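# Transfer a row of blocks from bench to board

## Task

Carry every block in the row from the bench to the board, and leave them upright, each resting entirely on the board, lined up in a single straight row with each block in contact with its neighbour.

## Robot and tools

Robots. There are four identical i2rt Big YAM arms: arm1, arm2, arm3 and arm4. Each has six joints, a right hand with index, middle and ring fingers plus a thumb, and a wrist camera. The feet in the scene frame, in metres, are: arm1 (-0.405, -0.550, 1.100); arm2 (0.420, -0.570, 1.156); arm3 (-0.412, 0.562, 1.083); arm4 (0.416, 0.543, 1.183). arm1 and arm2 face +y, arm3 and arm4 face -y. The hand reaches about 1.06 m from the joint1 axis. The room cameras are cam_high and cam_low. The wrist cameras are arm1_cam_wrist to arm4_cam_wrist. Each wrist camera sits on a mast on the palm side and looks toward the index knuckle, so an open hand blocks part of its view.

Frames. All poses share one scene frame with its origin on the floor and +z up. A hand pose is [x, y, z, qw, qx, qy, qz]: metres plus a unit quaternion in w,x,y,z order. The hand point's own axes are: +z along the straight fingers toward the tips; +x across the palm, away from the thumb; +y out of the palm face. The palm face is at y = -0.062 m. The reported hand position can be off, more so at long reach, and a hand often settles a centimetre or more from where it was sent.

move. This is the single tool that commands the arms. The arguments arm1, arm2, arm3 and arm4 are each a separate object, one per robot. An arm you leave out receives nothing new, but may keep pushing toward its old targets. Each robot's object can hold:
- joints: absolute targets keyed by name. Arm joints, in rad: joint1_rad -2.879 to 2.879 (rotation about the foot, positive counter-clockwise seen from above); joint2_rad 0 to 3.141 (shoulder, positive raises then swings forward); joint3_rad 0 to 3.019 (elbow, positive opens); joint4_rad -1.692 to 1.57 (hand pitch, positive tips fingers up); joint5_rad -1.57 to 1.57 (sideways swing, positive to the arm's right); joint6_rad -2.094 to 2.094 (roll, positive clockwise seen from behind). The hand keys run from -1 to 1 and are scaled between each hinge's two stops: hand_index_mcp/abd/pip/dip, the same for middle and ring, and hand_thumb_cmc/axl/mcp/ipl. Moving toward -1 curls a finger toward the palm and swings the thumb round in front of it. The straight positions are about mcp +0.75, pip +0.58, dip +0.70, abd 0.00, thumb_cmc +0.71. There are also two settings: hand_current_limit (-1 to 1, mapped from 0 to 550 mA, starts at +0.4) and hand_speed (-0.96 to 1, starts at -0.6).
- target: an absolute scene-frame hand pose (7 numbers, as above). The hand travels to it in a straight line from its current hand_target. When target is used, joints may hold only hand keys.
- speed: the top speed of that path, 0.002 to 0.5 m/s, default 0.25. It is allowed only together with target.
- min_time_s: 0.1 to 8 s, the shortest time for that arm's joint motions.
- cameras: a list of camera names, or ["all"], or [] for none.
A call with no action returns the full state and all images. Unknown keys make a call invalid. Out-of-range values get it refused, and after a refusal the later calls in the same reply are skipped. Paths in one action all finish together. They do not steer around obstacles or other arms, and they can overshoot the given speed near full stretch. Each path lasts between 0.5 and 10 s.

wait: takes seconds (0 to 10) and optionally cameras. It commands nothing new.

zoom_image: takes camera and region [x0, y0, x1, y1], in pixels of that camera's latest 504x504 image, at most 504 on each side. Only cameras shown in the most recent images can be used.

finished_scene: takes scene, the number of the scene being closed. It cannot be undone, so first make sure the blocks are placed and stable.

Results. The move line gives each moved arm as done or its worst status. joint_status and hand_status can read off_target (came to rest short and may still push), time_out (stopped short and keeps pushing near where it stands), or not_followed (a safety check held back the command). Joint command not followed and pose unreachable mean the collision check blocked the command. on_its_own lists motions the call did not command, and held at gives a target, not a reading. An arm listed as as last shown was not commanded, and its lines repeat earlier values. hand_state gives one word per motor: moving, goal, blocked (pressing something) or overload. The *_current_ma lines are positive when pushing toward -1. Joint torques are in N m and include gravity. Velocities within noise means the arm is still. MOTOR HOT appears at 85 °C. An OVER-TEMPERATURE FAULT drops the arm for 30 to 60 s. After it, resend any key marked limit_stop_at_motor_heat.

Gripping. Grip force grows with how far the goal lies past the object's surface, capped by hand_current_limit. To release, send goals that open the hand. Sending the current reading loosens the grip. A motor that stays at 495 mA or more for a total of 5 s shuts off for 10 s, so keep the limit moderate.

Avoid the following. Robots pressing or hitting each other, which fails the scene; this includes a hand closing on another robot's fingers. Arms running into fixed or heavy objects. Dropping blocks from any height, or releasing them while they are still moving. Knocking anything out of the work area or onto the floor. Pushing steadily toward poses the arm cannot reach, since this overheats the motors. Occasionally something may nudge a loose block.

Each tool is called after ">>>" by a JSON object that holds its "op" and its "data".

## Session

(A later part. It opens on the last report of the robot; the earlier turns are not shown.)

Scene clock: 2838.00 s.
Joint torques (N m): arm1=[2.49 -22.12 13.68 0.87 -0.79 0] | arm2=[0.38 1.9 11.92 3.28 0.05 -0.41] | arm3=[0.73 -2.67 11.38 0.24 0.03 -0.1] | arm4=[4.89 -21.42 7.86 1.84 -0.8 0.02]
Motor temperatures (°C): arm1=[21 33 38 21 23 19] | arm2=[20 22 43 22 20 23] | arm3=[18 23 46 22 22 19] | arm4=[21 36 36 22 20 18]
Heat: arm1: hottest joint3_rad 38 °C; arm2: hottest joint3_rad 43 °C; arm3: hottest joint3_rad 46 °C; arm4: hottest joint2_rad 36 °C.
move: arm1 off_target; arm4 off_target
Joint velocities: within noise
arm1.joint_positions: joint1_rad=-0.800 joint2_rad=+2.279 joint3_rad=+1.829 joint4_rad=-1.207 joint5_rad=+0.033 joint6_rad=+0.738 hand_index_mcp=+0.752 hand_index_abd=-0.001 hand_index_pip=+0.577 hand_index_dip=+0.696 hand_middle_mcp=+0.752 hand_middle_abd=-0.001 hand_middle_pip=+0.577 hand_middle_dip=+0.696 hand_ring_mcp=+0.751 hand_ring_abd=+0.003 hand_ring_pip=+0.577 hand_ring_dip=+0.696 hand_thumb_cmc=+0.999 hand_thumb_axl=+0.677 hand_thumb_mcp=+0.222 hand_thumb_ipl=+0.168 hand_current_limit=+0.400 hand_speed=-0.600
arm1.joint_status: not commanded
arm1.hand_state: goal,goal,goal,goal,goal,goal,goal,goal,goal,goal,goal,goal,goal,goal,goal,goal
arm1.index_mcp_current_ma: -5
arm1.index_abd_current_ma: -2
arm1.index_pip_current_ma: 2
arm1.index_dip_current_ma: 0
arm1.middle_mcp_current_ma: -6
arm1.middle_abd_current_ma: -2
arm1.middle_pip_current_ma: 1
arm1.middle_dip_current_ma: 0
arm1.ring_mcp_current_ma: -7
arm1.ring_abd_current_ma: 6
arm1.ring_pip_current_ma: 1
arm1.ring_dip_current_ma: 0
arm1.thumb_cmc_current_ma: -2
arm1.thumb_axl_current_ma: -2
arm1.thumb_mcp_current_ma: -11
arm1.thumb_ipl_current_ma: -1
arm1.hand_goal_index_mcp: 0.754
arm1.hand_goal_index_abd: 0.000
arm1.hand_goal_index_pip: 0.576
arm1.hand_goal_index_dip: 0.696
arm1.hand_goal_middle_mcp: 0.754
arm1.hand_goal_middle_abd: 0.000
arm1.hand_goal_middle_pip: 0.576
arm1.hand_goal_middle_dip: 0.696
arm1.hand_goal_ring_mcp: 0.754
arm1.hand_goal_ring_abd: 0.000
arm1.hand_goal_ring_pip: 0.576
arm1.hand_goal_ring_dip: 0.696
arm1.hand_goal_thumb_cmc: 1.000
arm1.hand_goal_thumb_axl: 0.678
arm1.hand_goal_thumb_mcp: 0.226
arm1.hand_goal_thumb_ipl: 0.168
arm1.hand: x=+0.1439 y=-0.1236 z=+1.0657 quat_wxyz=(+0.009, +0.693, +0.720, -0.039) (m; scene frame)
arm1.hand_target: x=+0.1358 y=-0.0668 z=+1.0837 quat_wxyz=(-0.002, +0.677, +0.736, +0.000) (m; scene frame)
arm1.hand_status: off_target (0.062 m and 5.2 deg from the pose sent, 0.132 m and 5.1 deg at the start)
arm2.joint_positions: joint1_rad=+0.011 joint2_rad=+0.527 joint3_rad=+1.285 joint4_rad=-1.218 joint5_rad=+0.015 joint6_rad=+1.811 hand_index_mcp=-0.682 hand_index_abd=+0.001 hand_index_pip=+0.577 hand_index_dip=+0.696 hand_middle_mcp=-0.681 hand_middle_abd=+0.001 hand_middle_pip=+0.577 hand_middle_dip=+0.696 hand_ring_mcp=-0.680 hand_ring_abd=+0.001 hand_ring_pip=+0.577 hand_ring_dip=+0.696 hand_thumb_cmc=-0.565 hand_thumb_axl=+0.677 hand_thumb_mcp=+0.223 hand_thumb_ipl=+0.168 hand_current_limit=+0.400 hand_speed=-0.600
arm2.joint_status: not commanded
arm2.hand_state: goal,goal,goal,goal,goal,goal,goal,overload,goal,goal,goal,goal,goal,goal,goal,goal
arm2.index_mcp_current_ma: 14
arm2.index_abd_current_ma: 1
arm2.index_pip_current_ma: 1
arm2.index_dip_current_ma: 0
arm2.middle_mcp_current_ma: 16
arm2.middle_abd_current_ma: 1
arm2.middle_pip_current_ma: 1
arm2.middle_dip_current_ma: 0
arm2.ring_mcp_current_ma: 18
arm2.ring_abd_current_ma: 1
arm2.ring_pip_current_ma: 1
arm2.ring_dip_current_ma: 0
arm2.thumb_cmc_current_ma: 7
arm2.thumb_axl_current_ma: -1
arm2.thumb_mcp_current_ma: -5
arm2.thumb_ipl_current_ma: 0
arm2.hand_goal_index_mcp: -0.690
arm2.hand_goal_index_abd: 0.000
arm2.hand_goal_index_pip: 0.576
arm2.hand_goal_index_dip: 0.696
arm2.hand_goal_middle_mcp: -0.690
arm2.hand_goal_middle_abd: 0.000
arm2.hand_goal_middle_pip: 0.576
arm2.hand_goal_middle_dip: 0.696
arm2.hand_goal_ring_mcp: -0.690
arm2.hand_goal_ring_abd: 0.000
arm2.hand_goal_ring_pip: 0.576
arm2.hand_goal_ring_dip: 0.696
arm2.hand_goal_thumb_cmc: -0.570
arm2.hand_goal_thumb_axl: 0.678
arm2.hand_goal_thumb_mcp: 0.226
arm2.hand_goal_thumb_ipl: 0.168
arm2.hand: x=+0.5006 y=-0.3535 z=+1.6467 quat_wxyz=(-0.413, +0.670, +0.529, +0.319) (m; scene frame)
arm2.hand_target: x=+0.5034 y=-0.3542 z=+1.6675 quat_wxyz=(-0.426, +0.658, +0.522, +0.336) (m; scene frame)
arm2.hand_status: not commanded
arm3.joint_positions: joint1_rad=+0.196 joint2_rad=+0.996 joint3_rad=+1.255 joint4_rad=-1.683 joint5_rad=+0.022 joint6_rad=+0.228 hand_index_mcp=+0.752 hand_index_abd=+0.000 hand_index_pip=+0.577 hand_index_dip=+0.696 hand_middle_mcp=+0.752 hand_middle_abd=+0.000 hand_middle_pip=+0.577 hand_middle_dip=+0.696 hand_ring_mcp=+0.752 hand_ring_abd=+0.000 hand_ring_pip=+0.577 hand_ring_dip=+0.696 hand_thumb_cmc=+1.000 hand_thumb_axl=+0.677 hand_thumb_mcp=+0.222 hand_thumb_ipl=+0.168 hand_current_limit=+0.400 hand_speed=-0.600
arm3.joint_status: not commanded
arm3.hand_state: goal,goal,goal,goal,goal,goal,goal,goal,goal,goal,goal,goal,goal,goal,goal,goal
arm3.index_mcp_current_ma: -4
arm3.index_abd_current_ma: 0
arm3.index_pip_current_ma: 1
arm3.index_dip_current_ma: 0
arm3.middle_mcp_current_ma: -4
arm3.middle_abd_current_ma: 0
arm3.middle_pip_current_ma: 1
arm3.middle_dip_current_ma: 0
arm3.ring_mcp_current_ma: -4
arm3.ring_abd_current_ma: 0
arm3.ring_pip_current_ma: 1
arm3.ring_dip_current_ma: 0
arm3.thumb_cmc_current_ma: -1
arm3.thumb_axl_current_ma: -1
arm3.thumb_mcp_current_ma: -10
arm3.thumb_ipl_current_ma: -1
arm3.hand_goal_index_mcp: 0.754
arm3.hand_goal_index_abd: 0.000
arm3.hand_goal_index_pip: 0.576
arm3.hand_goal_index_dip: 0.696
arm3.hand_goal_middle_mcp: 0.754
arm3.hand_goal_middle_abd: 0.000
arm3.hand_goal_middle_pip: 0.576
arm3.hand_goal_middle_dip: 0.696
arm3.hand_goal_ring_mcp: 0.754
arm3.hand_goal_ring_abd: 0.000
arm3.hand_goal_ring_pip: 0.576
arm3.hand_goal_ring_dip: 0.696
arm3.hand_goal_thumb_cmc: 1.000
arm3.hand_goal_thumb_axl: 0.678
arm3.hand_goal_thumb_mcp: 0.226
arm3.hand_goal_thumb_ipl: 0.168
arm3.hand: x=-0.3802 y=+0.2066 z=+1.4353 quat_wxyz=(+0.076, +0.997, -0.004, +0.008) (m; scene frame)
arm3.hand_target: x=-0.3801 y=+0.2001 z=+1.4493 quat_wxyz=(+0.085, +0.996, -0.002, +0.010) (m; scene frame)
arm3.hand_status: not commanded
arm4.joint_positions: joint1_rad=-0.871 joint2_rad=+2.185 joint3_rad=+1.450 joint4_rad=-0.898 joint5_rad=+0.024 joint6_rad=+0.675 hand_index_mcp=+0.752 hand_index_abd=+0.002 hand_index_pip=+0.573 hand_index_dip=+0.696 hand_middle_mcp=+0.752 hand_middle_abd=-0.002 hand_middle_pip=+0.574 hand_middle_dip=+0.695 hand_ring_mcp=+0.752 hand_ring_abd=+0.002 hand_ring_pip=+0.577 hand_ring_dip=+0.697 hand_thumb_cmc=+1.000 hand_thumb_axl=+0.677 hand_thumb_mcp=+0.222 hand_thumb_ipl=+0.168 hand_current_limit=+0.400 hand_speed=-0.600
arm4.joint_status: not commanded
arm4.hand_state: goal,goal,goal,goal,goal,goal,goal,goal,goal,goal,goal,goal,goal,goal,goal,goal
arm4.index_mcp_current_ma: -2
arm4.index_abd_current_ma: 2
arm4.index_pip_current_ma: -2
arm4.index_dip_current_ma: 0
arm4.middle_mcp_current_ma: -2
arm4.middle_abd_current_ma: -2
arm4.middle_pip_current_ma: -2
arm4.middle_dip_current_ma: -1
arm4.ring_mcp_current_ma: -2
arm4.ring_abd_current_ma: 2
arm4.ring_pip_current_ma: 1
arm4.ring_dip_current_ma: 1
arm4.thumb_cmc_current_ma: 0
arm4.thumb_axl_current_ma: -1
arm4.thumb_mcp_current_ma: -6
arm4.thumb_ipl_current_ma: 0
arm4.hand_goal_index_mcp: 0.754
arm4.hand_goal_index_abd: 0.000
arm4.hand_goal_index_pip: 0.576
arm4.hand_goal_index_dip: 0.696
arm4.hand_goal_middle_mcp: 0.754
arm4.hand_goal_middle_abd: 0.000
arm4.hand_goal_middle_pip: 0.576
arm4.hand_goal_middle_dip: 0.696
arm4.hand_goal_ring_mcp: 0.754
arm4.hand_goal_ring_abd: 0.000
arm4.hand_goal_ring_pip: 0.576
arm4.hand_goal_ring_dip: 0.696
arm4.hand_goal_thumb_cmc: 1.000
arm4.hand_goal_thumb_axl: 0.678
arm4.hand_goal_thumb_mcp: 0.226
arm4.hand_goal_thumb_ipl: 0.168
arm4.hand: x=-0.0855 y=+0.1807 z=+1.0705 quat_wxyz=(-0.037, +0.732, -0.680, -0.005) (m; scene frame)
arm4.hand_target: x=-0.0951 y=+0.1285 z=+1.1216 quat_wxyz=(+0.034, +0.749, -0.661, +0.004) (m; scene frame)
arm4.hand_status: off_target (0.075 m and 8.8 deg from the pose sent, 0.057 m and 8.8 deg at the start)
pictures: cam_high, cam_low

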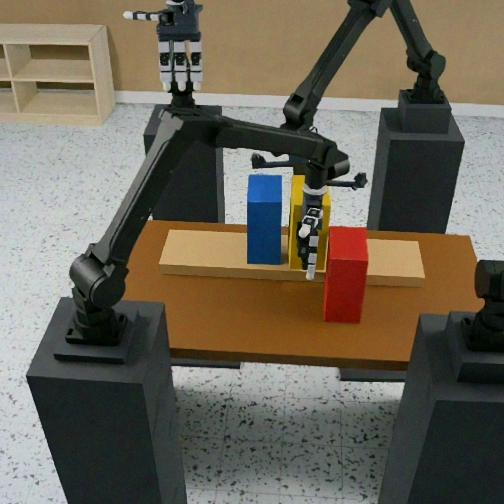

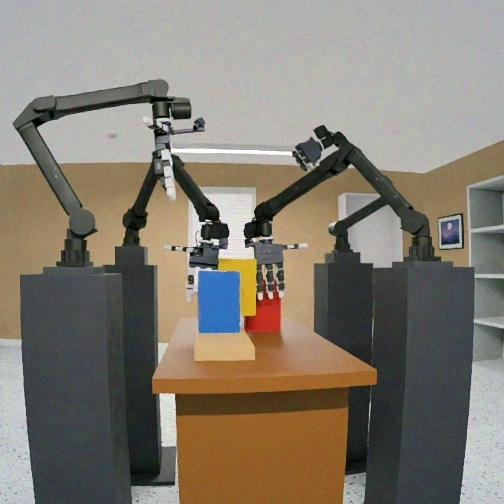

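>>> {"op": "move", "data": {"arm1": {"target": [0.1230, 0.0100, 1.082, -0.001, 0.678, 0.735, 0.0], "speed": 0.06}, "arm4": {"target": [-0.1100, 0.2060, 1.114, 0.035, 0.749, -0.662, 0.003], "speed": 0.06}, "cameras": ["cam_high", "cam_low"]}}

>>> {"op": "zoom_image", "data": {"camera": "cam_high", "region": [200, 150, 380, 330]}}

>>> {"op": "zoom_image", "data": {"camera": "cam_low", "region": [170, 240, 290, 360]}}

Scene clock: 2852.13 s.
Joint torques (N m): arm1=[2.49 -24.06 14 0.96 -0.75 0.01] | arm2=[0.38 1.9 11.92 3.28 0.05 -0.41] | arm3=[0.38 -2.55 11.44 0.21 0.05 -0.11] | arm4=[4.31 -19.84 7.24 1.46 -1.1 -0.03]
Motor temperatures (°C): arm1=[21 34 40 21 23 19] | arm2=[20 22 43 22 20 23] | arm3=[18 23 46 22 22 19] | arm4=[21 35 35 22 20 18]
Heat: arm1: hottest joint3_rad 40 °C; arm2: hottest joint3_rad 43 °C; arm3: hottest joint3_rad 46 °C; arm4: hottest joint2_rad 35 °C.
move: arm1 off_target; arm4 off_target
Joint velocities: within noise
arm1.joint_positions: joint1_rad=-0.714 joint2_rad=+2.418 joint3_rad=+2.093 joint4_rad=-1.332 joint5_rad=+0.031 joint6_rad=+0.823 hand_index_mcp=+0.752 hand_index_abd=-0.001 hand_index_pip=+0.577 hand_index_dip=+0.696 hand_middle_mcp=+0.752 hand_middle_abd=-0.001 hand_middle_pip=+0.577 hand_middle_dip=+0.696 hand_ring_mcp=+0.751 hand_ring_abd=+0.003 hand_ring_pip=+0.577 hand_ring_dip=+0.696 hand_thumb_cmc=+0.999 hand_thumb_axl=+0.677 hand_thumb_mcp=+0.222 hand_thumb_ipl=+0.168 hand_current_limit=+0.400 hand_speed=-0.600
arm1.joint_status: not commanded
arm1.hand_state: goal,goal,goal,goal,goal,goal,goal,goal,goal,goal,goal,goal,goal,goal,goal,goal
arm1.index_mcp_current_ma: -5
arm1.index_abd_current_ma: -2
arm1.index_pip_current_ma: 2
arm1.index_dip_current_ma: 0
arm1.middle_mcp_current_ma: -6
arm1.middle_abd_current_ma: -2
arm1.middle_pip_current_ma: 1
arm1.middle_dip_current_ma: 0
arm1.ring_mcp_current_ma: -7
arm1.ring_abd_current_ma: 6
arm1.ring_pip_current_ma: 1
arm1.ring_dip_current_ma: 0
arm1.thumb_cmc_current_ma: -2
arm1.thumb_axl_current_ma: -2
arm1.thumb_mcp_current_ma: -11
arm1.thumb_ipl_current_ma: -1
arm1.hand_goal_index_mcp: 0.754
arm1.hand_goal_index_abd: 0.000
arm1.hand_goal_index_pip: 0.576
arm1.hand_goal_index_dip: 0.696
arm1.hand_goal_middle_mcp: 0.754
arm1.hand_goal_middle_abd: 0.000
arm1.hand_goal_middle_pip: 0.576
arm1.hand_goal_middle_dip: 0.696
arm1.hand_goal_ring_mcp: 0.754
arm1.hand_goal_ring_abd: 0.000
arm1.hand_goal_ring_pip: 0.576
arm1.hand_goal_ring_dip: 0.696
arm1.hand_goal_thumb_cmc: 1.000
arm1.hand_goal_thumb_axl: 0.678
arm1.hand_goal_thumb_mcp: 0.226
arm1.hand_goal_thumb_ipl: 0.168
arm1.hand: x=+0.1357 y=-0.0480 z=+1.0681 quat_wxyz=(+0.012, +0.692, +0.721, -0.037) (m; scene frame)
arm1.hand_target: x=+0.1192 y=+0.0066 z=+1.0837 quat_wxyz=(-0.002, +0.677, +0.736, +0.001) (m; scene frame)
arm1.hand_status: off_target (0.061 m and 5.0 deg from the pose sent, 0.136 m and 5.2 deg at the start)
arm2, arm3: as last shown
arm4.joint_positions: joint1_rad=-0.992 joint2_rad=+2.104 joint3_rad=+1.291 joint4_rad=-0.808 joint5_rad=+0.022 joint6_rad=+0.559 hand_index_mcp=+0.752 hand_index_abd=+0.002 hand_index_pip=+0.573 hand_index_dip=+0.696 hand_middle_mcp=+0.752 hand_middle_abd=-0.002 hand_middle_pip=+0.574 hand_middle_dip=+0.695 hand_ring_mcp=+0.752 hand_ring_abd=+0.002 hand_ring_pip=+0.577 hand_ring_dip=+0.697 hand_thumb_cmc=+1.000 hand_thumb_axl=+0.677 hand_thumb_mcp=+0.222 hand_thumb_ipl=+0.168 hand_current_limit=+0.400 hand_speed=-0.600
arm4.joint_status: not commanded
arm4.hand_state: goal,goal,goal,goal,goal,goal,goal,goal,goal,goal,goal,goal,goal,goal,goal,goal
arm4.index_mcp_current_ma: -2
arm4.index_abd_current_ma: 2
arm4.index_pip_current_ma: -2
arm4.index_dip_current_ma: 0
arm4.middle_mcp_current_ma: -2
arm4.middle_abd_current_ma: -2
arm4.middle_pip_current_ma: -2
arm4.middle_dip_current_ma: -1
arm4.ring_mcp_current_ma: -2
arm4.ring_abd_current_ma: 2
arm4.ring_pip_current_ma: 1
arm4.ring_dip_current_ma: 1
arm4.thumb_cmc_current_ma: 0
arm4.thumb_axl_current_ma: -1
arm4.thumb_mcp_current_ma: -6
arm4.thumb_ipl_current_ma: 0
arm4.hand_goal_index_mcp: 0.754
arm4.hand_goal_index_abd: 0.000
arm4.hand_goal_index_pip: 0.576
arm4.hand_goal_index_dip: 0.696
arm4.hand_goal_middle_mcp: 0.754
arm4.hand_goal_middle_abd: 0.000
arm4.hand_goal_middle_pip: 0.576
arm4.hand_goal_middle_dip: 0.696
arm4.hand_goal_ring_mcp: 0.754
arm4.hand_goal_ring_abd: 0.000
arm4.hand_goal_ring_pip: 0.576
arm4.hand_goal_ring_dip: 0.696
arm4.hand_goal_thumb_cmc: 1.000
arm4.hand_goal_thumb_axl: 0.678
arm4.hand_goal_thumb_mcp: 0.226
arm4.hand_goal_thumb_ipl: 0.168
arm4.hand: x=-0.0947 y=+0.2579 z=+1.0699 quat_wxyz=(-0.033, +0.730, -0.683, -0.001) (m; scene frame)
arm4.hand_target: x=-0.1075 y=+0.2078 z=+1.1154 quat_wxyz=(+0.035, +0.749, -0.661, +0.004) (m; scene frame)
arm4.hand_status: off_target (0.070 m and 8.4 deg from the pose sent, 0.056 m and 8.8 deg at the start)
pictures: cam_high, cam_low

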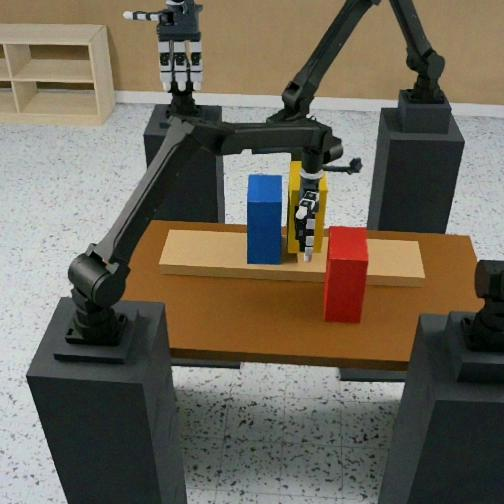

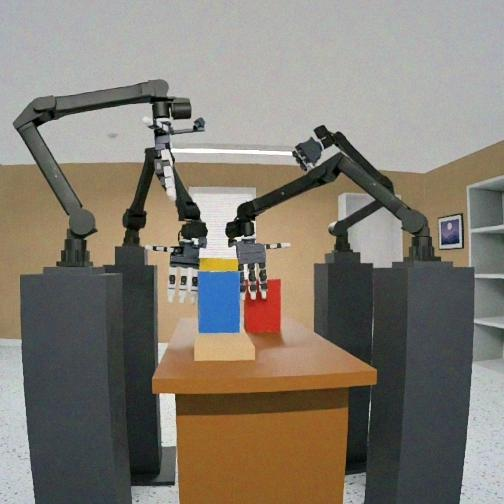

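Scaled by 2.800 from the camera's 504x504 image, which has a finer 720x720 frame.

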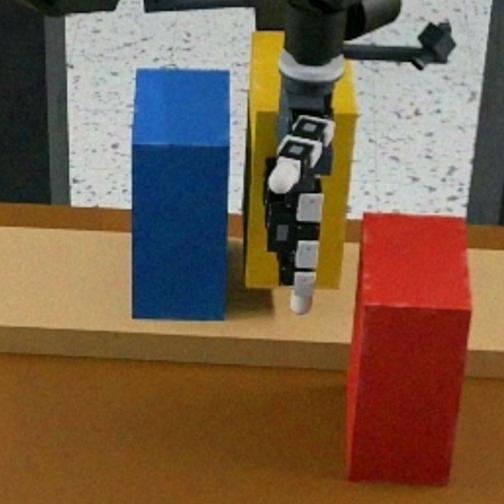

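Scaled by 4.200 from the camera's 504x504 image, which has a finer 720x720 frame.

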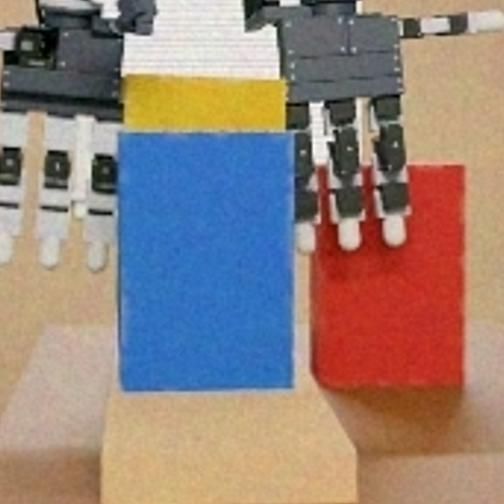

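>>> {"op": "move", "data": {"arm1": {"target": [0.1110, 0.0080, 1.050, -0.001, 0.678, 0.735, 0.0], "speed": 0.05}, "arm4": {"target": [-0.1190, 0.2060, 1.076, 0.035, 0.749, -0.662, 0.003], "speed": 0.05}, "cameras": ["cam_high", "cam_low"]}}

>>> {"op": "zoom_image", "data": {"camera": "cam_high", "region": [200, 150, 380, 330]}}

>>> {"op": "zoom_image", "data": {"camera": "cam_low", "region": [170, 240, 290, 360]}}

Scene clock: 2881.50 s.
Joint torques (N m): arm1=[3.02 -24.64 9.29 2.11 -0.74 0.03] | arm2=[0.32 1.96 11.9 3.29 0.05 -0.41] | arm3=[0.32 -2.61 11.38 0.24 0.04 -0.09] | arm4=[4.48 -16.79 8.61 1.57 -1.07 0.06]
Motor temperatures (°C): arm1=[21 35 43 21 22 19] | arm2=[20 22 43 22 20 23] | arm3=[18 23 46 22 22 19] | arm4=[21 34 34 22 21 18]
Heat: arm1: hottest joint3_rad 43 °C; arm2: hottest joint3_rad 43 °C; arm3: hottest joint3_rad 46 °C; arm4: hottest joint2_rad 34 °C.
move: arm1 off_target; arm4 off_target
Joint velocities: within noise
arm1.joint_positions: joint1_rad=-0.711 joint2_rad=+2.435 joint3_rad=+2.082 joint4_rad=-1.281 joint5_rad=+0.031 joint6_rad=+0.831 hand_index_mcp=+0.752 hand_index_abd=-0.001 hand_index_pip=+0.577 hand_index_dip=+0.696 hand_middle_mcp=+0.752 hand_middle_abd=-0.001 hand_middle_pip=+0.577 hand_middle_dip=+0.696 hand_ring_mcp=+0.751 hand_ring_abd=+0.003 hand_ring_pip=+0.577 hand_ring_dip=+0.696 hand_thumb_cmc=+0.999 hand_thumb_axl=+0.677 hand_thumb_mcp=+0.222 hand_thumb_ipl=+0.168 hand_current_limit=+0.400 hand_speed=-0.600
arm1.joint_status: not commanded
arm1.hand_state: goal,goal,goal,goal,goal,goal,goal,goal,goal,goal,goal,goal,goal,goal,goal,goal
arm1.index_mcp_current_ma: -5
arm1.index_abd_current_ma: -2
arm1.index_pip_current_ma: 2
arm1.index_dip_current_ma: 0
arm1.middle_mcp_current_ma: -6
arm1.middle_abd_current_ma: -2
arm1.middle_pip_current_ma: 1
arm1.middle_dip_current_ma: 0
arm1.ring_mcp_current_ma: -7
arm1.ring_abd_current_ma: 6
arm1.ring_pip_current_ma: 1
arm1.ring_dip_current_ma: 0
arm1.thumb_cmc_current_ma: -2
arm1.thumb_axl_current_ma: -2
arm1.thumb_mcp_current_ma: -11
arm1.thumb_ipl_current_ma: -1
arm1.hand_goal_index_mcp: 0.754
arm1.hand_goal_index_abd: 0.000
arm1.hand_goal_index_pip: 0.576
arm1.hand_goal_index_dip: 0.696
arm1.hand_goal_middle_mcp: 0.754
arm1.hand_goal_middle_abd: 0.000
arm1.hand_goal_middle_pip: 0.576
arm1.hand_goal_middle_dip: 0.696
arm1.hand_goal_ring_mcp: 0.754
arm1.hand_goal_ring_abd: 0.000
arm1.hand_goal_ring_pip: 0.576
arm1.hand_goal_ring_dip: 0.696
arm1.hand_goal_thumb_cmc: 1.000
arm1.hand_goal_thumb_axl: 0.678
arm1.hand_goal_thumb_mcp: 0.226
arm1.hand_goal_thumb_ipl: 0.168
arm1.hand: x=+0.1376 y=-0.0429 z=+1.0527 quat_wxyz=(+0.011, +0.695, +0.719, -0.026) (m; scene frame)
arm1.hand_target: x=+0.1087 y=+0.0052 z=+1.0512 quat_wxyz=(-0.002, +0.678, +0.735, -0.001) (m; scene frame)
arm1.hand_status: off_target (0.058 m and 4.2 deg from the pose sent, 0.064 m and 5.0 deg at the start)
arm2, arm3: as last shown
arm4.joint_positions: joint1_rad=-1.004 joint2_rad=+2.137 joint3_rad=+1.285 joint4_rad=-0.747 joint5_rad=+0.020 joint6_rad=+0.541 hand_index_mcp=+0.752 hand_index_abd=+0.002 hand_index_pip=+0.573 hand_index_dip=+0.696 hand_middle_mcp=+0.752 hand_middle_abd=-0.002 hand_middle_pip=+0.574 hand_middle_dip=+0.695 hand_ring_mcp=+0.752 hand_ring_abd=+0.002 hand_ring_pip=+0.577 hand_ring_dip=+0.697 hand_thumb_cmc=+1.000 hand_thumb_axl=+0.677 hand_thumb_mcp=+0.222 hand_thumb_ipl=+0.168 hand_current_limit=+0.400 hand_speed=-0.600
arm4.joint_status: not commanded
arm4.hand_state: goal,goal,goal,goal,goal,goal,goal,goal,goal,goal,goal,goal,goal,goal,goal,goal
arm4.index_mcp_current_ma: -2
arm4.index_abd_current_ma: 2
arm4.index_pip_current_ma: -2
arm4.index_dip_current_ma: 0
arm4.middle_mcp_current_ma: -2
arm4.middle_abd_current_ma: -2
arm4.middle_pip_current_ma: -2
arm4.middle_dip_current_ma: -1
arm4.ring_mcp_current_ma: -2
arm4.ring_abd_current_ma: 2
arm4.ring_pip_current_ma: 1
arm4.ring_dip_current_ma: 1
arm4.thumb_cmc_current_ma: 0
arm4.thumb_axl_current_ma: -1
arm4.thumb_mcp_current_ma: -6
arm4.thumb_ipl_current_ma: 0
arm4.hand_goal_index_mcp: 0.754
arm4.hand_goal_index_abd: 0.000
arm4.hand_goal_index_pip: 0.576
arm4.hand_goal_index_dip: 0.696
arm4.hand_goal_middle_mcp: 0.754
arm4.hand_goal_middle_abd: 0.000
arm4.hand_goal_middle_pip: 0.576
arm4.hand_goal_middle_dip: 0.696
arm4.hand_goal_ring_mcp: 0.754
arm4.hand_goal_ring_abd: 0.000
arm4.hand_goal_ring_pip: 0.576
arm4.hand_goal_ring_dip: 0.696
arm4.hand_goal_thumb_cmc: 1.000
arm4.hand_goal_thumb_axl: 0.678
arm4.hand_goal_thumb_mcp: 0.226
arm4.hand_goal_thumb_ipl: 0.168
arm4.hand: x=-0.1016 y=+0.2600 z=+1.0525 quat_wxyz=(-0.021, +0.732, -0.681, -0.002) (m; scene frame)
arm4.hand_target: x=-0.1157 y=+0.2076 z=+1.0787 quat_wxyz=(+0.035, +0.749, -0.661, +0.004) (m; scene frame)
arm4.hand_status: off_target (0.061 m and 7.1 deg from the pose sent, 0.058 m and 8.4 deg at the start)
pictures: cam_high, cam_low

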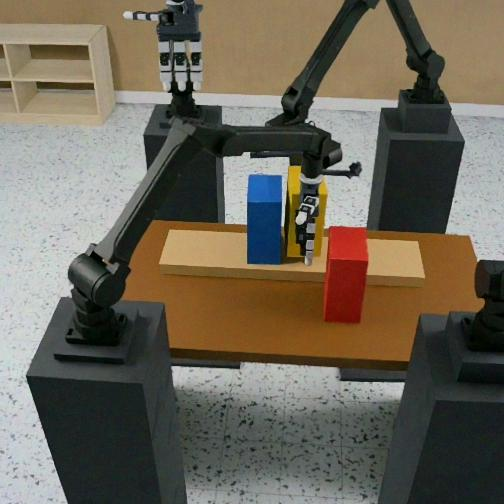

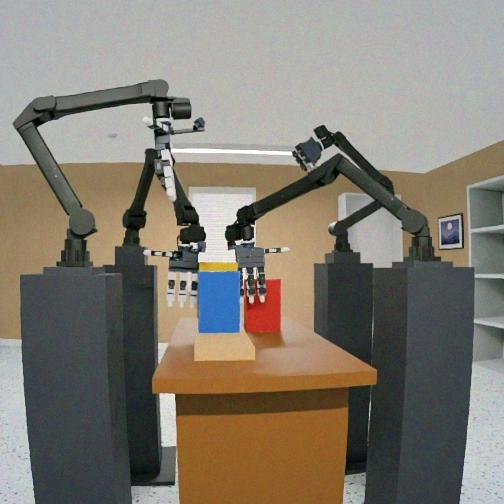

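Scaled by 2.800 from the camera's 504x504 image, which has a finer 720x720 frame.

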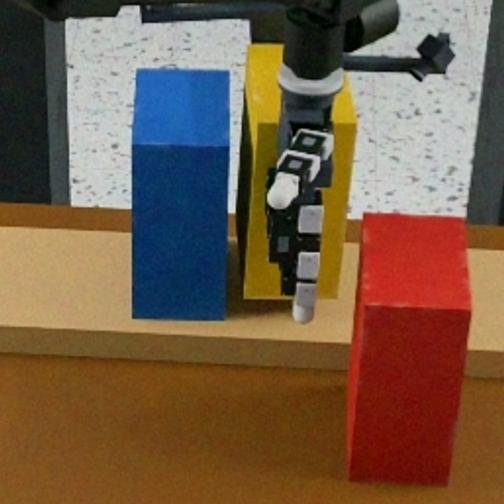

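Scaled by 4.200 from the camera's 504x504 image, which has a finer 720x720 frame.

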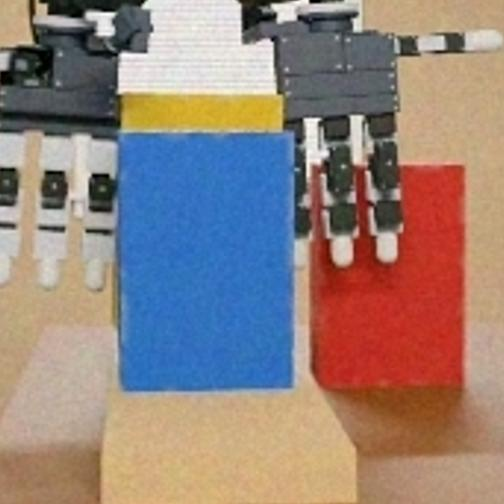

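>>> {"op": "move", "data": {"arm1": {"target": [0.0900, 0.0080, 1.020, -0.001, 0.678, 0.735, 0.0], "speed": 0.05}, "arm4": {"target": [-0.1100, 0.2040, 1.042, 0.035, 0.749, -0.662, 0.003], "speed": 0.05}, "cameras": ["cam_high", "cam_low"]}}

>>> {"op": "zoom_image", "data": {"camera": "cam_high", "region": [200, 150, 380, 330]}}

>>> {"op": "zoom_image", "data": {"camera": "cam_low", "region": [170, 240, 290, 360]}}

Scene clock: 2894.13 s.
Joint torques (N m): arm1=[3.37 -24.35 9.02 2.32 -0.74 -0.11] | arm2=[0.38 1.9 11.92 3.29 0.05 -0.41] | arm3=[0.5 -2.61 11.48 0.31 0.04 -0.1] | arm4=[5.13 -17.32 6.9 1.77 -1.16 0.11]
Motor temperatures (°C): arm1=[21 33 41 21 22 19] | arm2=[20 22 43 22 20 23] | arm3=[18 23 46 22 22 19] | arm4=[21 33 34 22 21 18]
Heat: arm1: hottest joint3_rad 41 °C; arm2: hottest joint3_rad 43 °C; arm3: hottest joint3_rad 46 °C; arm4: hottest joint3_rad 34 °C.
move: arm1 off_target; arm4 off_target
Joint velocities: within noise
arm1.joint_positions: joint1_rad=-0.690 joint2_rad=+2.435 joint3_rad=+1.993 joint4_rad=-1.198 joint5_rad=+0.031 joint6_rad=+0.868 hand_index_mcp=+0.752 hand_index_abd=-0.001 hand_index_pip=+0.577 hand_index_dip=+0.696 hand_middle_mcp=+0.752 hand_middle_abd=-0.001 hand_middle_pip=+0.577 hand_middle_dip=+0.696 hand_ring_mcp=+0.751 hand_ring_abd=+0.003 hand_ring_pip=+0.577 hand_ring_dip=+0.696 hand_thumb_cmc=+0.999 hand_thumb_axl=+0.677 hand_thumb_mcp=+0.222 hand_thumb_ipl=+0.168 hand_current_limit=+0.400 hand_speed=-0.600
arm1.joint_status: not commanded
arm1.hand_state: goal,goal,goal,goal,goal,goal,goal,goal,goal,goal,goal,goal,goal,goal,goal,goal
arm1.index_mcp_current_ma: -5
arm1.index_abd_current_ma: -2
arm1.index_pip_current_ma: 2
arm1.index_dip_current_ma: 0
arm1.middle_mcp_current_ma: -6
arm1.middle_abd_current_ma: -2
arm1.middle_pip_current_ma: 1
arm1.middle_dip_current_ma: 0
arm1.ring_mcp_current_ma: -7
arm1.ring_abd_current_ma: 6
arm1.ring_pip_current_ma: 1
arm1.ring_dip_current_ma: 0
arm1.thumb_cmc_current_ma: -2
arm1.thumb_axl_current_ma: -2
arm1.thumb_mcp_current_ma: -11
arm1.thumb_ipl_current_ma: -1
arm1.hand_goal_index_mcp: 0.754
arm1.hand_goal_index_abd: 0.000
arm1.hand_goal_index_pip: 0.576
arm1.hand_goal_index_dip: 0.696
arm1.hand_goal_middle_mcp: 0.754
arm1.hand_goal_middle_abd: 0.000
arm1.hand_goal_middle_pip: 0.576
arm1.hand_goal_middle_dip: 0.696
arm1.hand_goal_ring_mcp: 0.754
arm1.hand_goal_ring_abd: 0.000
arm1.hand_goal_ring_pip: 0.576
arm1.hand_goal_ring_dip: 0.696
arm1.hand_goal_thumb_cmc: 1.000
arm1.hand_goal_thumb_axl: 0.678
arm1.hand_goal_thumb_mcp: 0.226
arm1.hand_goal_thumb_ipl: 0.168
arm1.hand: x=+0.1166 y=-0.0454 z=+1.0216 quat_wxyz=(+0.012, +0.700, +0.713, -0.028) (m; scene frame)
arm1.hand_target: x=+0.0875 y=+0.0050 z=+1.0215 quat_wxyz=(-0.002, +0.678, +0.735, -0.001) (m; scene frame)
arm1.hand_status: off_target (0.060 m and 5.0 deg from the pose sent, 0.077 m and 4.2 deg at the start)
arm2, arm3: as last shown
arm4.joint_positions: joint1_rad=-1.004 joint2_rad=+2.198 joint3_rad=+1.285 joint4_rad=-0.676 joint5_rad=+0.024 joint6_rad=+0.548 hand_index_mcp=+0.752 hand_index_abd=+0.002 hand_index_pip=+0.573 hand_index_dip=+0.696 hand_middle_mcp=+0.752 hand_middle_abd=-0.002 hand_middle_pip=+0.574 hand_middle_dip=+0.695 hand_ring_mcp=+0.752 hand_ring_abd=+0.003 hand_ring_pip=+0.577 hand_ring_dip=+0.697 hand_thumb_cmc=+1.000 hand_thumb_axl=+0.677 hand_thumb_mcp=+0.222 hand_thumb_ipl=+0.168 hand_current_limit=+0.400 hand_speed=-0.600
arm4.joint_status: not commanded
arm4.hand_state: goal,goal,goal,goal,goal,goal,goal,goal,goal,goal,goal,goal,goal,goal,goal,goal
arm4.index_mcp_current_ma: -2
arm4.index_abd_current_ma: 2
arm4.index_pip_current_ma: -2
arm4.index_dip_current_ma: 0
arm4.middle_mcp_current_ma: -2
arm4.middle_abd_current_ma: -2
arm4.middle_pip_current_ma: -2
arm4.middle_dip_current_ma: -1
arm4.ring_mcp_current_ma: -2
arm4.ring_abd_current_ma: 2
arm4.ring_pip_current_ma: 1
arm4.ring_dip_current_ma: 1
arm4.thumb_cmc_current_ma: 0
arm4.thumb_axl_current_ma: -1
arm4.thumb_mcp_current_ma: -6
arm4.thumb_ipl_current_ma: 0
arm4.hand_goal_index_mcp: 0.754
arm4.hand_goal_index_abd: 0.000
arm4.hand_goal_index_pip: 0.576
arm4.hand_goal_index_dip: 0.696
arm4.hand_goal_middle_mcp: 0.754
arm4.hand_goal_middle_abd: 0.000
arm4.hand_goal_middle_pip: 0.576
arm4.hand_goal_middle_dip: 0.696
arm4.hand_goal_ring_mcp: 0.754
arm4.hand_goal_ring_abd: 0.000
arm4.hand_goal_ring_pip: 0.576
arm4.hand_goal_ring_dip: 0.696
arm4.hand_goal_thumb_cmc: 1.000
arm4.hand_goal_thumb_axl: 0.678
arm4.hand_goal_thumb_mcp: 0.226
arm4.hand_goal_thumb_ipl: 0.168
arm4.hand: x=-0.1025 y=+0.2605 z=+1.0222 quat_wxyz=(-0.017, +0.730, -0.683, -0.005) (m; scene frame)
arm4.hand_target: x=-0.1071 y=+0.2056 z=+1.0439 quat_wxyz=(+0.034, +0.749, -0.661, +0.004) (m; scene frame)
arm4.hand_status: off_target (0.060 m and 6.8 deg from the pose sent, 0.058 m and 7.1 deg at the start)
pictures: cam_high, cam_low

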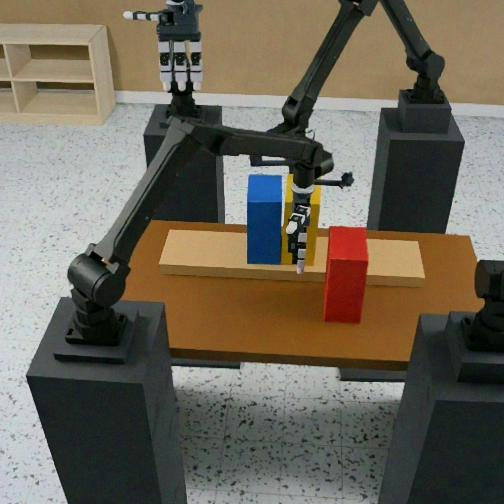

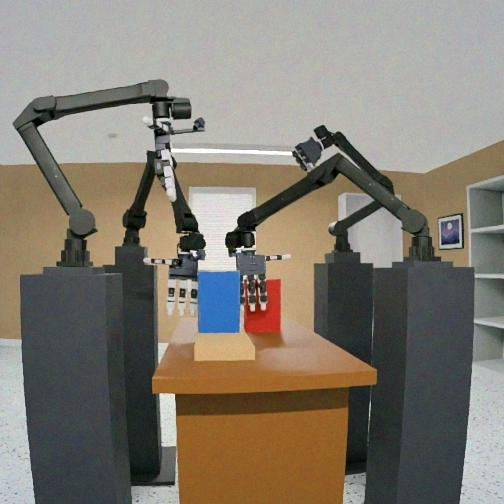

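Scaled by 2.800 from the camera's 504x504 image, which has a finer 720x720 frame.

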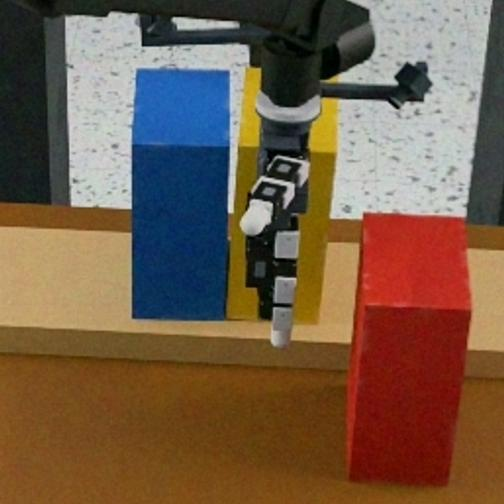

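Scaled by 4.200 from the camera's 504x504 image, which has a finer 720x720 frame.

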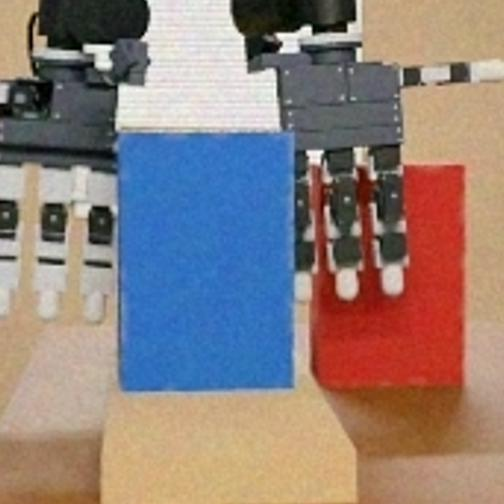

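>>> {"op": "move", "data": {"arm1": {"target": [0.0900, 0.0000, 1.008, -0.001, 0.678, 0.735, 0.0], "speed": 0.04}, "arm4": {"target": [-0.1100, 0.2100, 1.026, 0.035, 0.749, -0.662, 0.003], "speed": 0.04}, "cameras": ["cam_high", "cam_low"]}}

>>> {"op": "zoom_image", "data": {"camera": "cam_high", "region": [220, 160, 340, 280]}}

Scene clock: 2906.07 s.
Joint torques (N m): arm1=[2.67 -24 7.71 2.5 -0.67 -0.15] | arm2=[0.38 1.9 11.92 3.29 0.05 -0.41] | arm3=[0.21 -2.73 11.45 0.28 0.03 -0.1] | arm4=[5.25 -15.91 6.86 2.02 -1.14 0.01]
Motor temperatures (°C): arm1=[21 33 40 21 22 19] | arm2=[20 22 43 22 20 23] | arm3=[18 23 46 22 22 19] | arm4=[21 33 33 22 21 18]
Heat: arm1: hottest joint3_rad 40 °C; arm2: hottest joint3_rad 43 °C; arm3: hottest joint3_rad 46 °C; arm4: hottest joint2_rad 33 °C.
move: arm1 off_target; arm4 off_target
Joint velocities: within noise
arm1.joint_positions: joint1_rad=-0.689 joint2_rad=+2.432 joint3_rad=+1.974 joint4_rad=-1.167 joint5_rad=+0.029 joint6_rad=+0.868 hand_index_mcp=+0.752 hand_index_abd=-0.001 hand_index_pip=+0.577 hand_index_dip=+0.696 hand_middle_mcp=+0.752 hand_middle_abd=-0.001 hand_middle_pip=+0.577 hand_middle_dip=+0.696 hand_ring_mcp=+0.751 hand_ring_abd=+0.003 hand_ring_pip=+0.577 hand_ring_dip=+0.696 hand_thumb_cmc=+0.999 hand_thumb_axl=+0.677 hand_thumb_mcp=+0.222 hand_thumb_ipl=+0.168 hand_current_limit=+0.400 hand_speed=-0.600
arm1.joint_status: not commanded
arm1.hand_state: goal,goal,goal,goal,goal,goal,goal,goal,goal,goal,goal,goal,goal,goal,goal,goal
arm1.index_mcp_current_ma: -5
arm1.index_abd_current_ma: -2
arm1.index_pip_current_ma: 2
arm1.index_dip_current_ma: 0
arm1.middle_mcp_current_ma: -6
arm1.middle_abd_current_ma: -2
arm1.middle_pip_current_ma: 1
arm1.middle_dip_current_ma: 0
arm1.ring_mcp_current_ma: -7
arm1.ring_abd_current_ma: 6
arm1.ring_pip_current_ma: 1
arm1.ring_dip_current_ma: 0
arm1.thumb_cmc_current_ma: -2
arm1.thumb_axl_current_ma: -2
arm1.thumb_mcp_current_ma: -11
arm1.thumb_ipl_current_ma: -1
arm1.hand_goal_index_mcp: 0.754
arm1.hand_goal_index_abd: 0.000
arm1.hand_goal_index_pip: 0.576
arm1.hand_goal_index_dip: 0.696
arm1.hand_goal_middle_mcp: 0.754
arm1.hand_goal_middle_abd: 0.000
arm1.hand_goal_middle_pip: 0.576
arm1.hand_goal_middle_dip: 0.696
arm1.hand_goal_ring_mcp: 0.754
arm1.hand_goal_ring_abd: 0.000
arm1.hand_goal_ring_pip: 0.576
arm1.hand_goal_ring_dip: 0.696
arm1.hand_goal_thumb_cmc: 1.000
arm1.hand_goal_thumb_axl: 0.678
arm1.hand_goal_thumb_mcp: 0.226
arm1.hand_goal_thumb_ipl: 0.168
arm1.hand: x=+0.1164 y=-0.0445 z=+1.0176 quat_wxyz=(+0.011, +0.700, +0.714, -0.020) (m; scene frame)
arm1.hand_target: x=+0.0883 y=-0.0025 z=+1.0094 quat_wxyz=(-0.002, +0.678, +0.735, -0.001) (m; scene frame)
arm1.hand_status: off_target (0.053 m and 4.5 deg from the pose sent, 0.054 m and 5.0 deg at the start)
arm2, arm3: as last shown
arm4.joint_positions: joint1_rad=-1.009 joint2_rad=+2.205 joint3_rad=+1.279 joint4_rad=-0.642 joint5_rad=+0.024 joint6_rad=+0.548 hand_index_mcp=+0.752 hand_index_abd=+0.002 hand_index_pip=+0.573 hand_index_dip=+0.696 hand_middle_mcp=+0.752 hand_middle_abd=-0.002 hand_middle_pip=+0.574 hand_middle_dip=+0.695 hand_ring_mcp=+0.756 hand_ring_abd=+0.003 hand_ring_pip=+0.577 hand_ring_dip=+0.697 hand_thumb_cmc=+1.000 hand_thumb_axl=+0.677 hand_thumb_mcp=+0.222 hand_thumb_ipl=+0.168 hand_current_limit=+0.400 hand_speed=-0.600
arm4.joint_status: not commanded
arm4.hand_state: goal,goal,goal,goal,goal,goal,goal,goal,goal,goal,goal,goal,goal,goal,goal,goal
arm4.index_mcp_current_ma: -2
arm4.index_abd_current_ma: 2
arm4.index_pip_current_ma: -2
arm4.index_dip_current_ma: 0
arm4.middle_mcp_current_ma: -2
arm4.middle_abd_current_ma: -2
arm4.middle_pip_current_ma: -2
arm4.middle_dip_current_ma: -1
arm4.ring_mcp_current_ma: 1
arm4.ring_abd_current_ma: 2
arm4.ring_pip_current_ma: 1
arm4.ring_dip_current_ma: 1
arm4.thumb_cmc_current_ma: 0
arm4.thumb_axl_current_ma: -1
arm4.thumb_mcp_current_ma: -6
arm4.thumb_ipl_current_ma: 0
arm4.hand_goal_index_mcp: 0.754
arm4.hand_goal_index_abd: 0.000
arm4.hand_goal_index_pip: 0.576
arm4.hand_goal_index_dip: 0.696
arm4.hand_goal_middle_mcp: 0.754
arm4.hand_goal_middle_abd: 0.000
arm4.hand_goal_middle_pip: 0.576
arm4.hand_goal_middle_dip: 0.696
arm4.hand_goal_ring_mcp: 0.754
arm4.hand_goal_ring_abd: 0.000
arm4.hand_goal_ring_pip: 0.576
arm4.hand_goal_ring_dip: 0.696
arm4.hand_goal_thumb_cmc: 1.000
arm4.hand_goal_thumb_axl: 0.678
arm4.hand_goal_thumb_mcp: 0.226
arm4.hand_goal_thumb_ipl: 0.168
arm4.hand: x=-0.1062 y=+0.2617 z=+1.0184 quat_wxyz=(-0.007, +0.728, -0.685, -0.007) (m; scene frame)
arm4.hand_target: x=-0.1074 y=+0.2114 z=+1.0279 quat_wxyz=(+0.034, +0.749, -0.661, +0.004) (m; scene frame)
arm4.hand_status: off_target (0.052 m and 6.1 deg from the pose sent, 0.051 m and 6.8 deg at the start)
pictures: cam_high, cam_low

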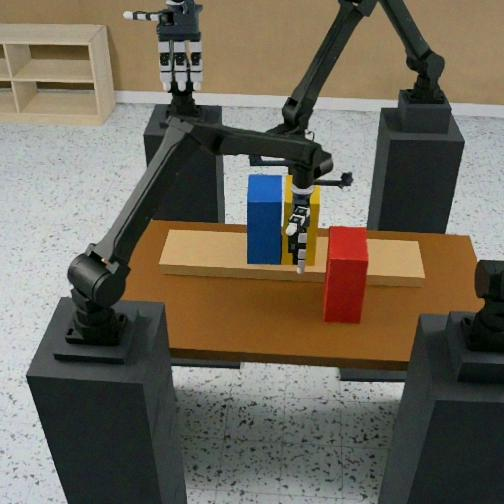

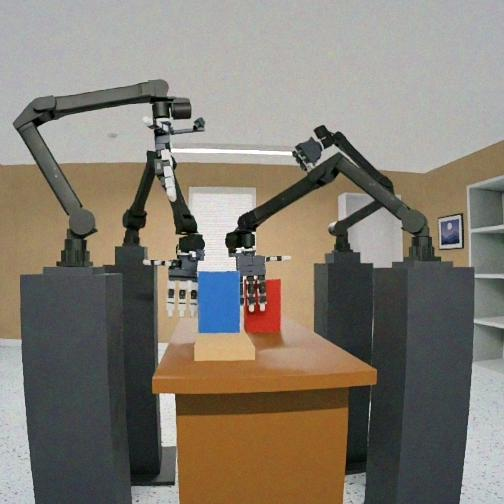

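Scaled by 4.200 from the camera's 504x504 image, which has a finer 720x720 frame.

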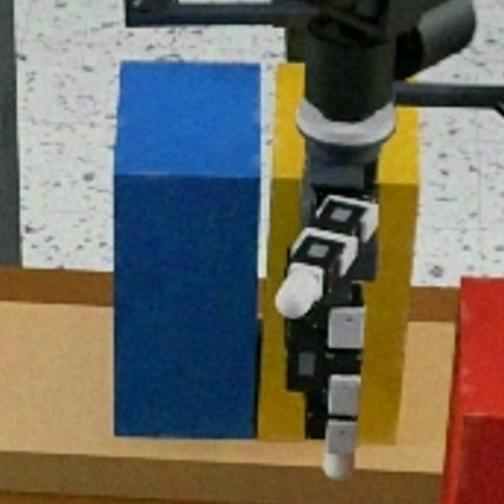

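>>> {"op": "move", "data": {"arm1": {"target": [0.0740, 0.0000, 1.000, -0.001, 0.678, 0.735, 0.0], "speed": 0.04}, "arm4": {"target": [-0.1240, 0.2120, 1.018, 0.035, 0.749, -0.662, 0.003], "speed": 0.04}, "cameras": ["cam_high", "cam_low"]}}

>>> {"op": "zoom_image", "data": {"camera": "cam_high", "region": [220, 160, 340, 280]}}

Scene clock: 2915.63 s.
Joint torques (N m): arm1=[3.6 -23.24 7.12 2.03 -0.65 -0.17] | arm2=[0.38 1.96 11.92 3.29 0.05 -0.41] | arm3=[0.5 -2.43 11.41 0.25 0.04 -0.1] | arm4=[4.72 -13.92 9.39 1.68 -0.92 -0.13]
Motor temperatures (°C): arm1=[21 34 38 21 22 19] | arm2=[20 22 43 22 20 23] | arm3=[18 23 46 22 22 19] | arm4=[21 34 33 22 21 18]
Heat: arm1: hottest joint3_rad 38 °C; arm2: hottest joint3_rad 43 °C; arm3: hottest joint3_rad 46 °C; arm4: hottest joint2_rad 34 °C.
move: arm1 off_target; arm4 off_target
Joint velocities: within noise
arm1.joint_positions: joint1_rad=-0.683 joint2_rad=+2.411 joint3_rad=+1.927 joint4_rad=-1.116 joint5_rad=+0.029 joint6_rad=+0.887 hand_index_mcp=+0.752 hand_index_abd=-0.001 hand_index_pip=+0.577 hand_index_dip=+0.696 hand_middle_mcp=+0.752 hand_middle_abd=-0.001 hand_middle_pip=+0.577 hand_middle_dip=+0.696 hand_ring_mcp=+0.751 hand_ring_abd=+0.003 hand_ring_pip=+0.577 hand_ring_dip=+0.696 hand_thumb_cmc=+0.999 hand_thumb_axl=+0.677 hand_thumb_mcp=+0.222 hand_thumb_ipl=+0.168 hand_current_limit=+0.400 hand_speed=-0.600
arm1.joint_status: not commanded
arm1.hand_state: goal,goal,goal,goal,goal,goal,goal,goal,goal,goal,goal,goal,goal,goal,goal,goal
arm1.index_mcp_current_ma: -5
arm1.index_abd_current_ma: -2
arm1.index_pip_current_ma: 2
arm1.index_dip_current_ma: 0
arm1.middle_mcp_current_ma: -6
arm1.middle_abd_current_ma: -2
arm1.middle_pip_current_ma: 1
arm1.middle_dip_current_ma: 0
arm1.ring_mcp_current_ma: -7
arm1.ring_abd_current_ma: 6
arm1.ring_pip_current_ma: 1
arm1.ring_dip_current_ma: 0
arm1.thumb_cmc_current_ma: -2
arm1.thumb_axl_current_ma: -2
arm1.thumb_mcp_current_ma: -11
arm1.thumb_ipl_current_ma: -1
arm1.hand_goal_index_mcp: 0.754
arm1.hand_goal_index_abd: 0.000
arm1.hand_goal_index_pip: 0.576
arm1.hand_goal_index_dip: 0.696
arm1.hand_goal_middle_mcp: 0.754
arm1.hand_goal_middle_abd: 0.000
arm1.hand_goal_middle_pip: 0.576
arm1.hand_goal_middle_dip: 0.696
arm1.hand_goal_ring_mcp: 0.754
arm1.hand_goal_ring_abd: 0.000
arm1.hand_goal_ring_pip: 0.576
arm1.hand_goal_ring_dip: 0.696
arm1.hand_goal_thumb_cmc: 1.000
arm1.hand_goal_thumb_axl: 0.678
arm1.hand_goal_thumb_mcp: 0.226
arm1.hand_goal_thumb_ipl: 0.168
arm1.hand: x=+0.1114 y=-0.0447 z=+1.0163 quat_wxyz=(+0.010, +0.705, +0.709, -0.008) (m; scene frame)
arm1.hand_target: x=+0.0727 y=-0.0035 z=+1.0012 quat_wxyz=(-0.001, +0.678, +0.735, -0.001) (m; scene frame)
arm1.hand_status: off_target (0.061 m and 4.6 deg from the pose sent, 0.064 m and 4.5 deg at the start)
arm2, arm3: as last shown
arm4.joint_positions: joint1_rad=-1.016 joint2_rad=+2.210 joint3_rad=+1.279 joint4_rad=-0.634 joint5_rad=+0.018 joint6_rad=+0.545 hand_index_mcp=+0.752 hand_index_abd=+0.002 hand_index_pip=+0.573 hand_index_dip=+0.696 hand_middle_mcp=+0.752 hand_middle_abd=-0.002 hand_middle_pip=+0.574 hand_middle_dip=+0.695 hand_ring_mcp=+0.756 hand_ring_abd=+0.003 hand_ring_pip=+0.577 hand_ring_dip=+0.697 hand_thumb_cmc=+1.000 hand_thumb_axl=+0.677 hand_thumb_mcp=+0.222 hand_thumb_ipl=+0.168 hand_current_limit=+0.400 hand_speed=-0.600
arm4.joint_status: not commanded
arm4.hand_state: goal,goal,goal,goal,goal,goal,goal,goal,goal,goal,goal,goal,goal,goal,goal,goal
arm4.index_mcp_current_ma: -2
arm4.index_abd_current_ma: 2
arm4.index_pip_current_ma: -2
arm4.index_dip_current_ma: 0
arm4.middle_mcp_current_ma: -2
arm4.middle_abd_current_ma: -2
arm4.middle_pip_current_ma: -2
arm4.middle_dip_current_ma: -1
arm4.ring_mcp_current_ma: 2
arm4.ring_abd_current_ma: 2
arm4.ring_pip_current_ma: 1
arm4.ring_dip_current_ma: 1
arm4.thumb_cmc_current_ma: 0
arm4.thumb_axl_current_ma: -1
arm4.thumb_mcp_current_ma: -6
arm4.thumb_ipl_current_ma: 0
arm4.hand_goal_index_mcp: 0.754
arm4.hand_goal_index_abd: 0.000
arm4.hand_goal_index_pip: 0.576
arm4.hand_goal_index_dip: 0.696
arm4.hand_goal_middle_mcp: 0.754
arm4.hand_goal_middle_abd: 0.000
arm4.hand_goal_middle_pip: 0.576
arm4.hand_goal_middle_dip: 0.696
arm4.hand_goal_ring_mcp: 0.754
arm4.hand_goal_ring_abd: 0.000
arm4.hand_goal_ring_pip: 0.576
arm4.hand_goal_ring_dip: 0.696
arm4.hand_goal_thumb_cmc: 1.000
arm4.hand_goal_thumb_axl: 0.678
arm4.hand_goal_thumb_mcp: 0.226
arm4.hand_goal_thumb_ipl: 0.168
arm4.hand: x=-0.1076 y=+0.2638 z=+1.0151 quat_wxyz=(-0.005, +0.727, -0.687, -0.004) (m; scene frame)
arm4.hand_target: x=-0.1204 y=+0.2135 z=+1.0211 quat_wxyz=(+0.035, +0.749, -0.661, +0.003) (m; scene frame)
arm4.hand_status: off_target (0.054 m and 6.0 deg from the pose sent, 0.053 m and 6.1 deg at the start)
pictures: cam_high, cam_low

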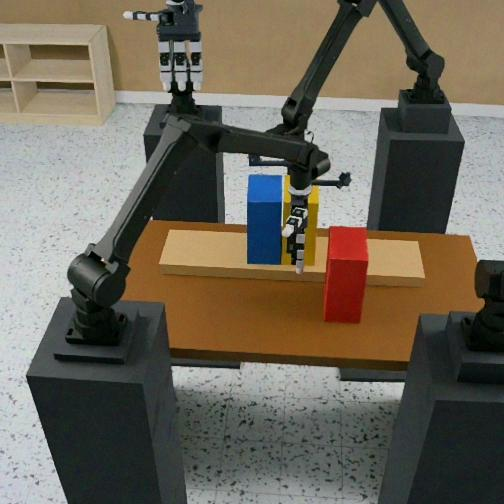

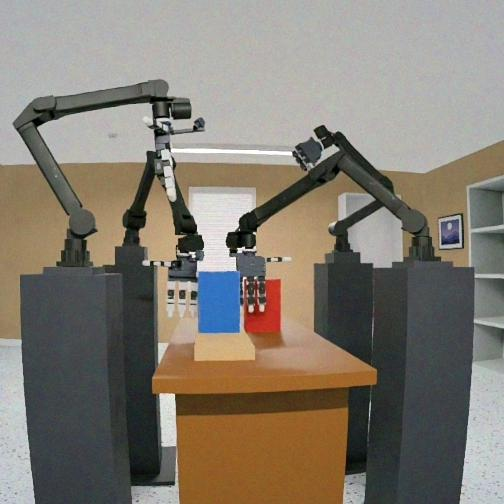

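Scaled by 4.200 from the camera's 504x504 image, which has a finer 720x720 frame.

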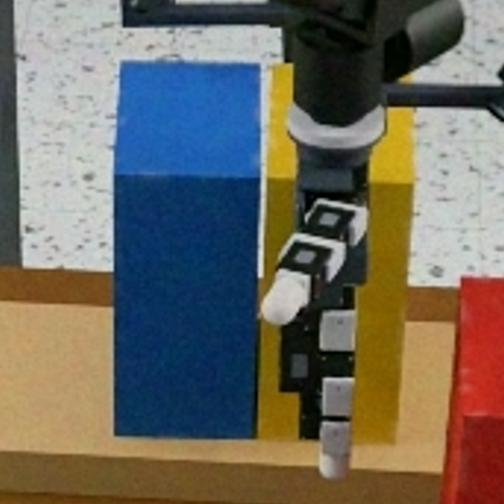

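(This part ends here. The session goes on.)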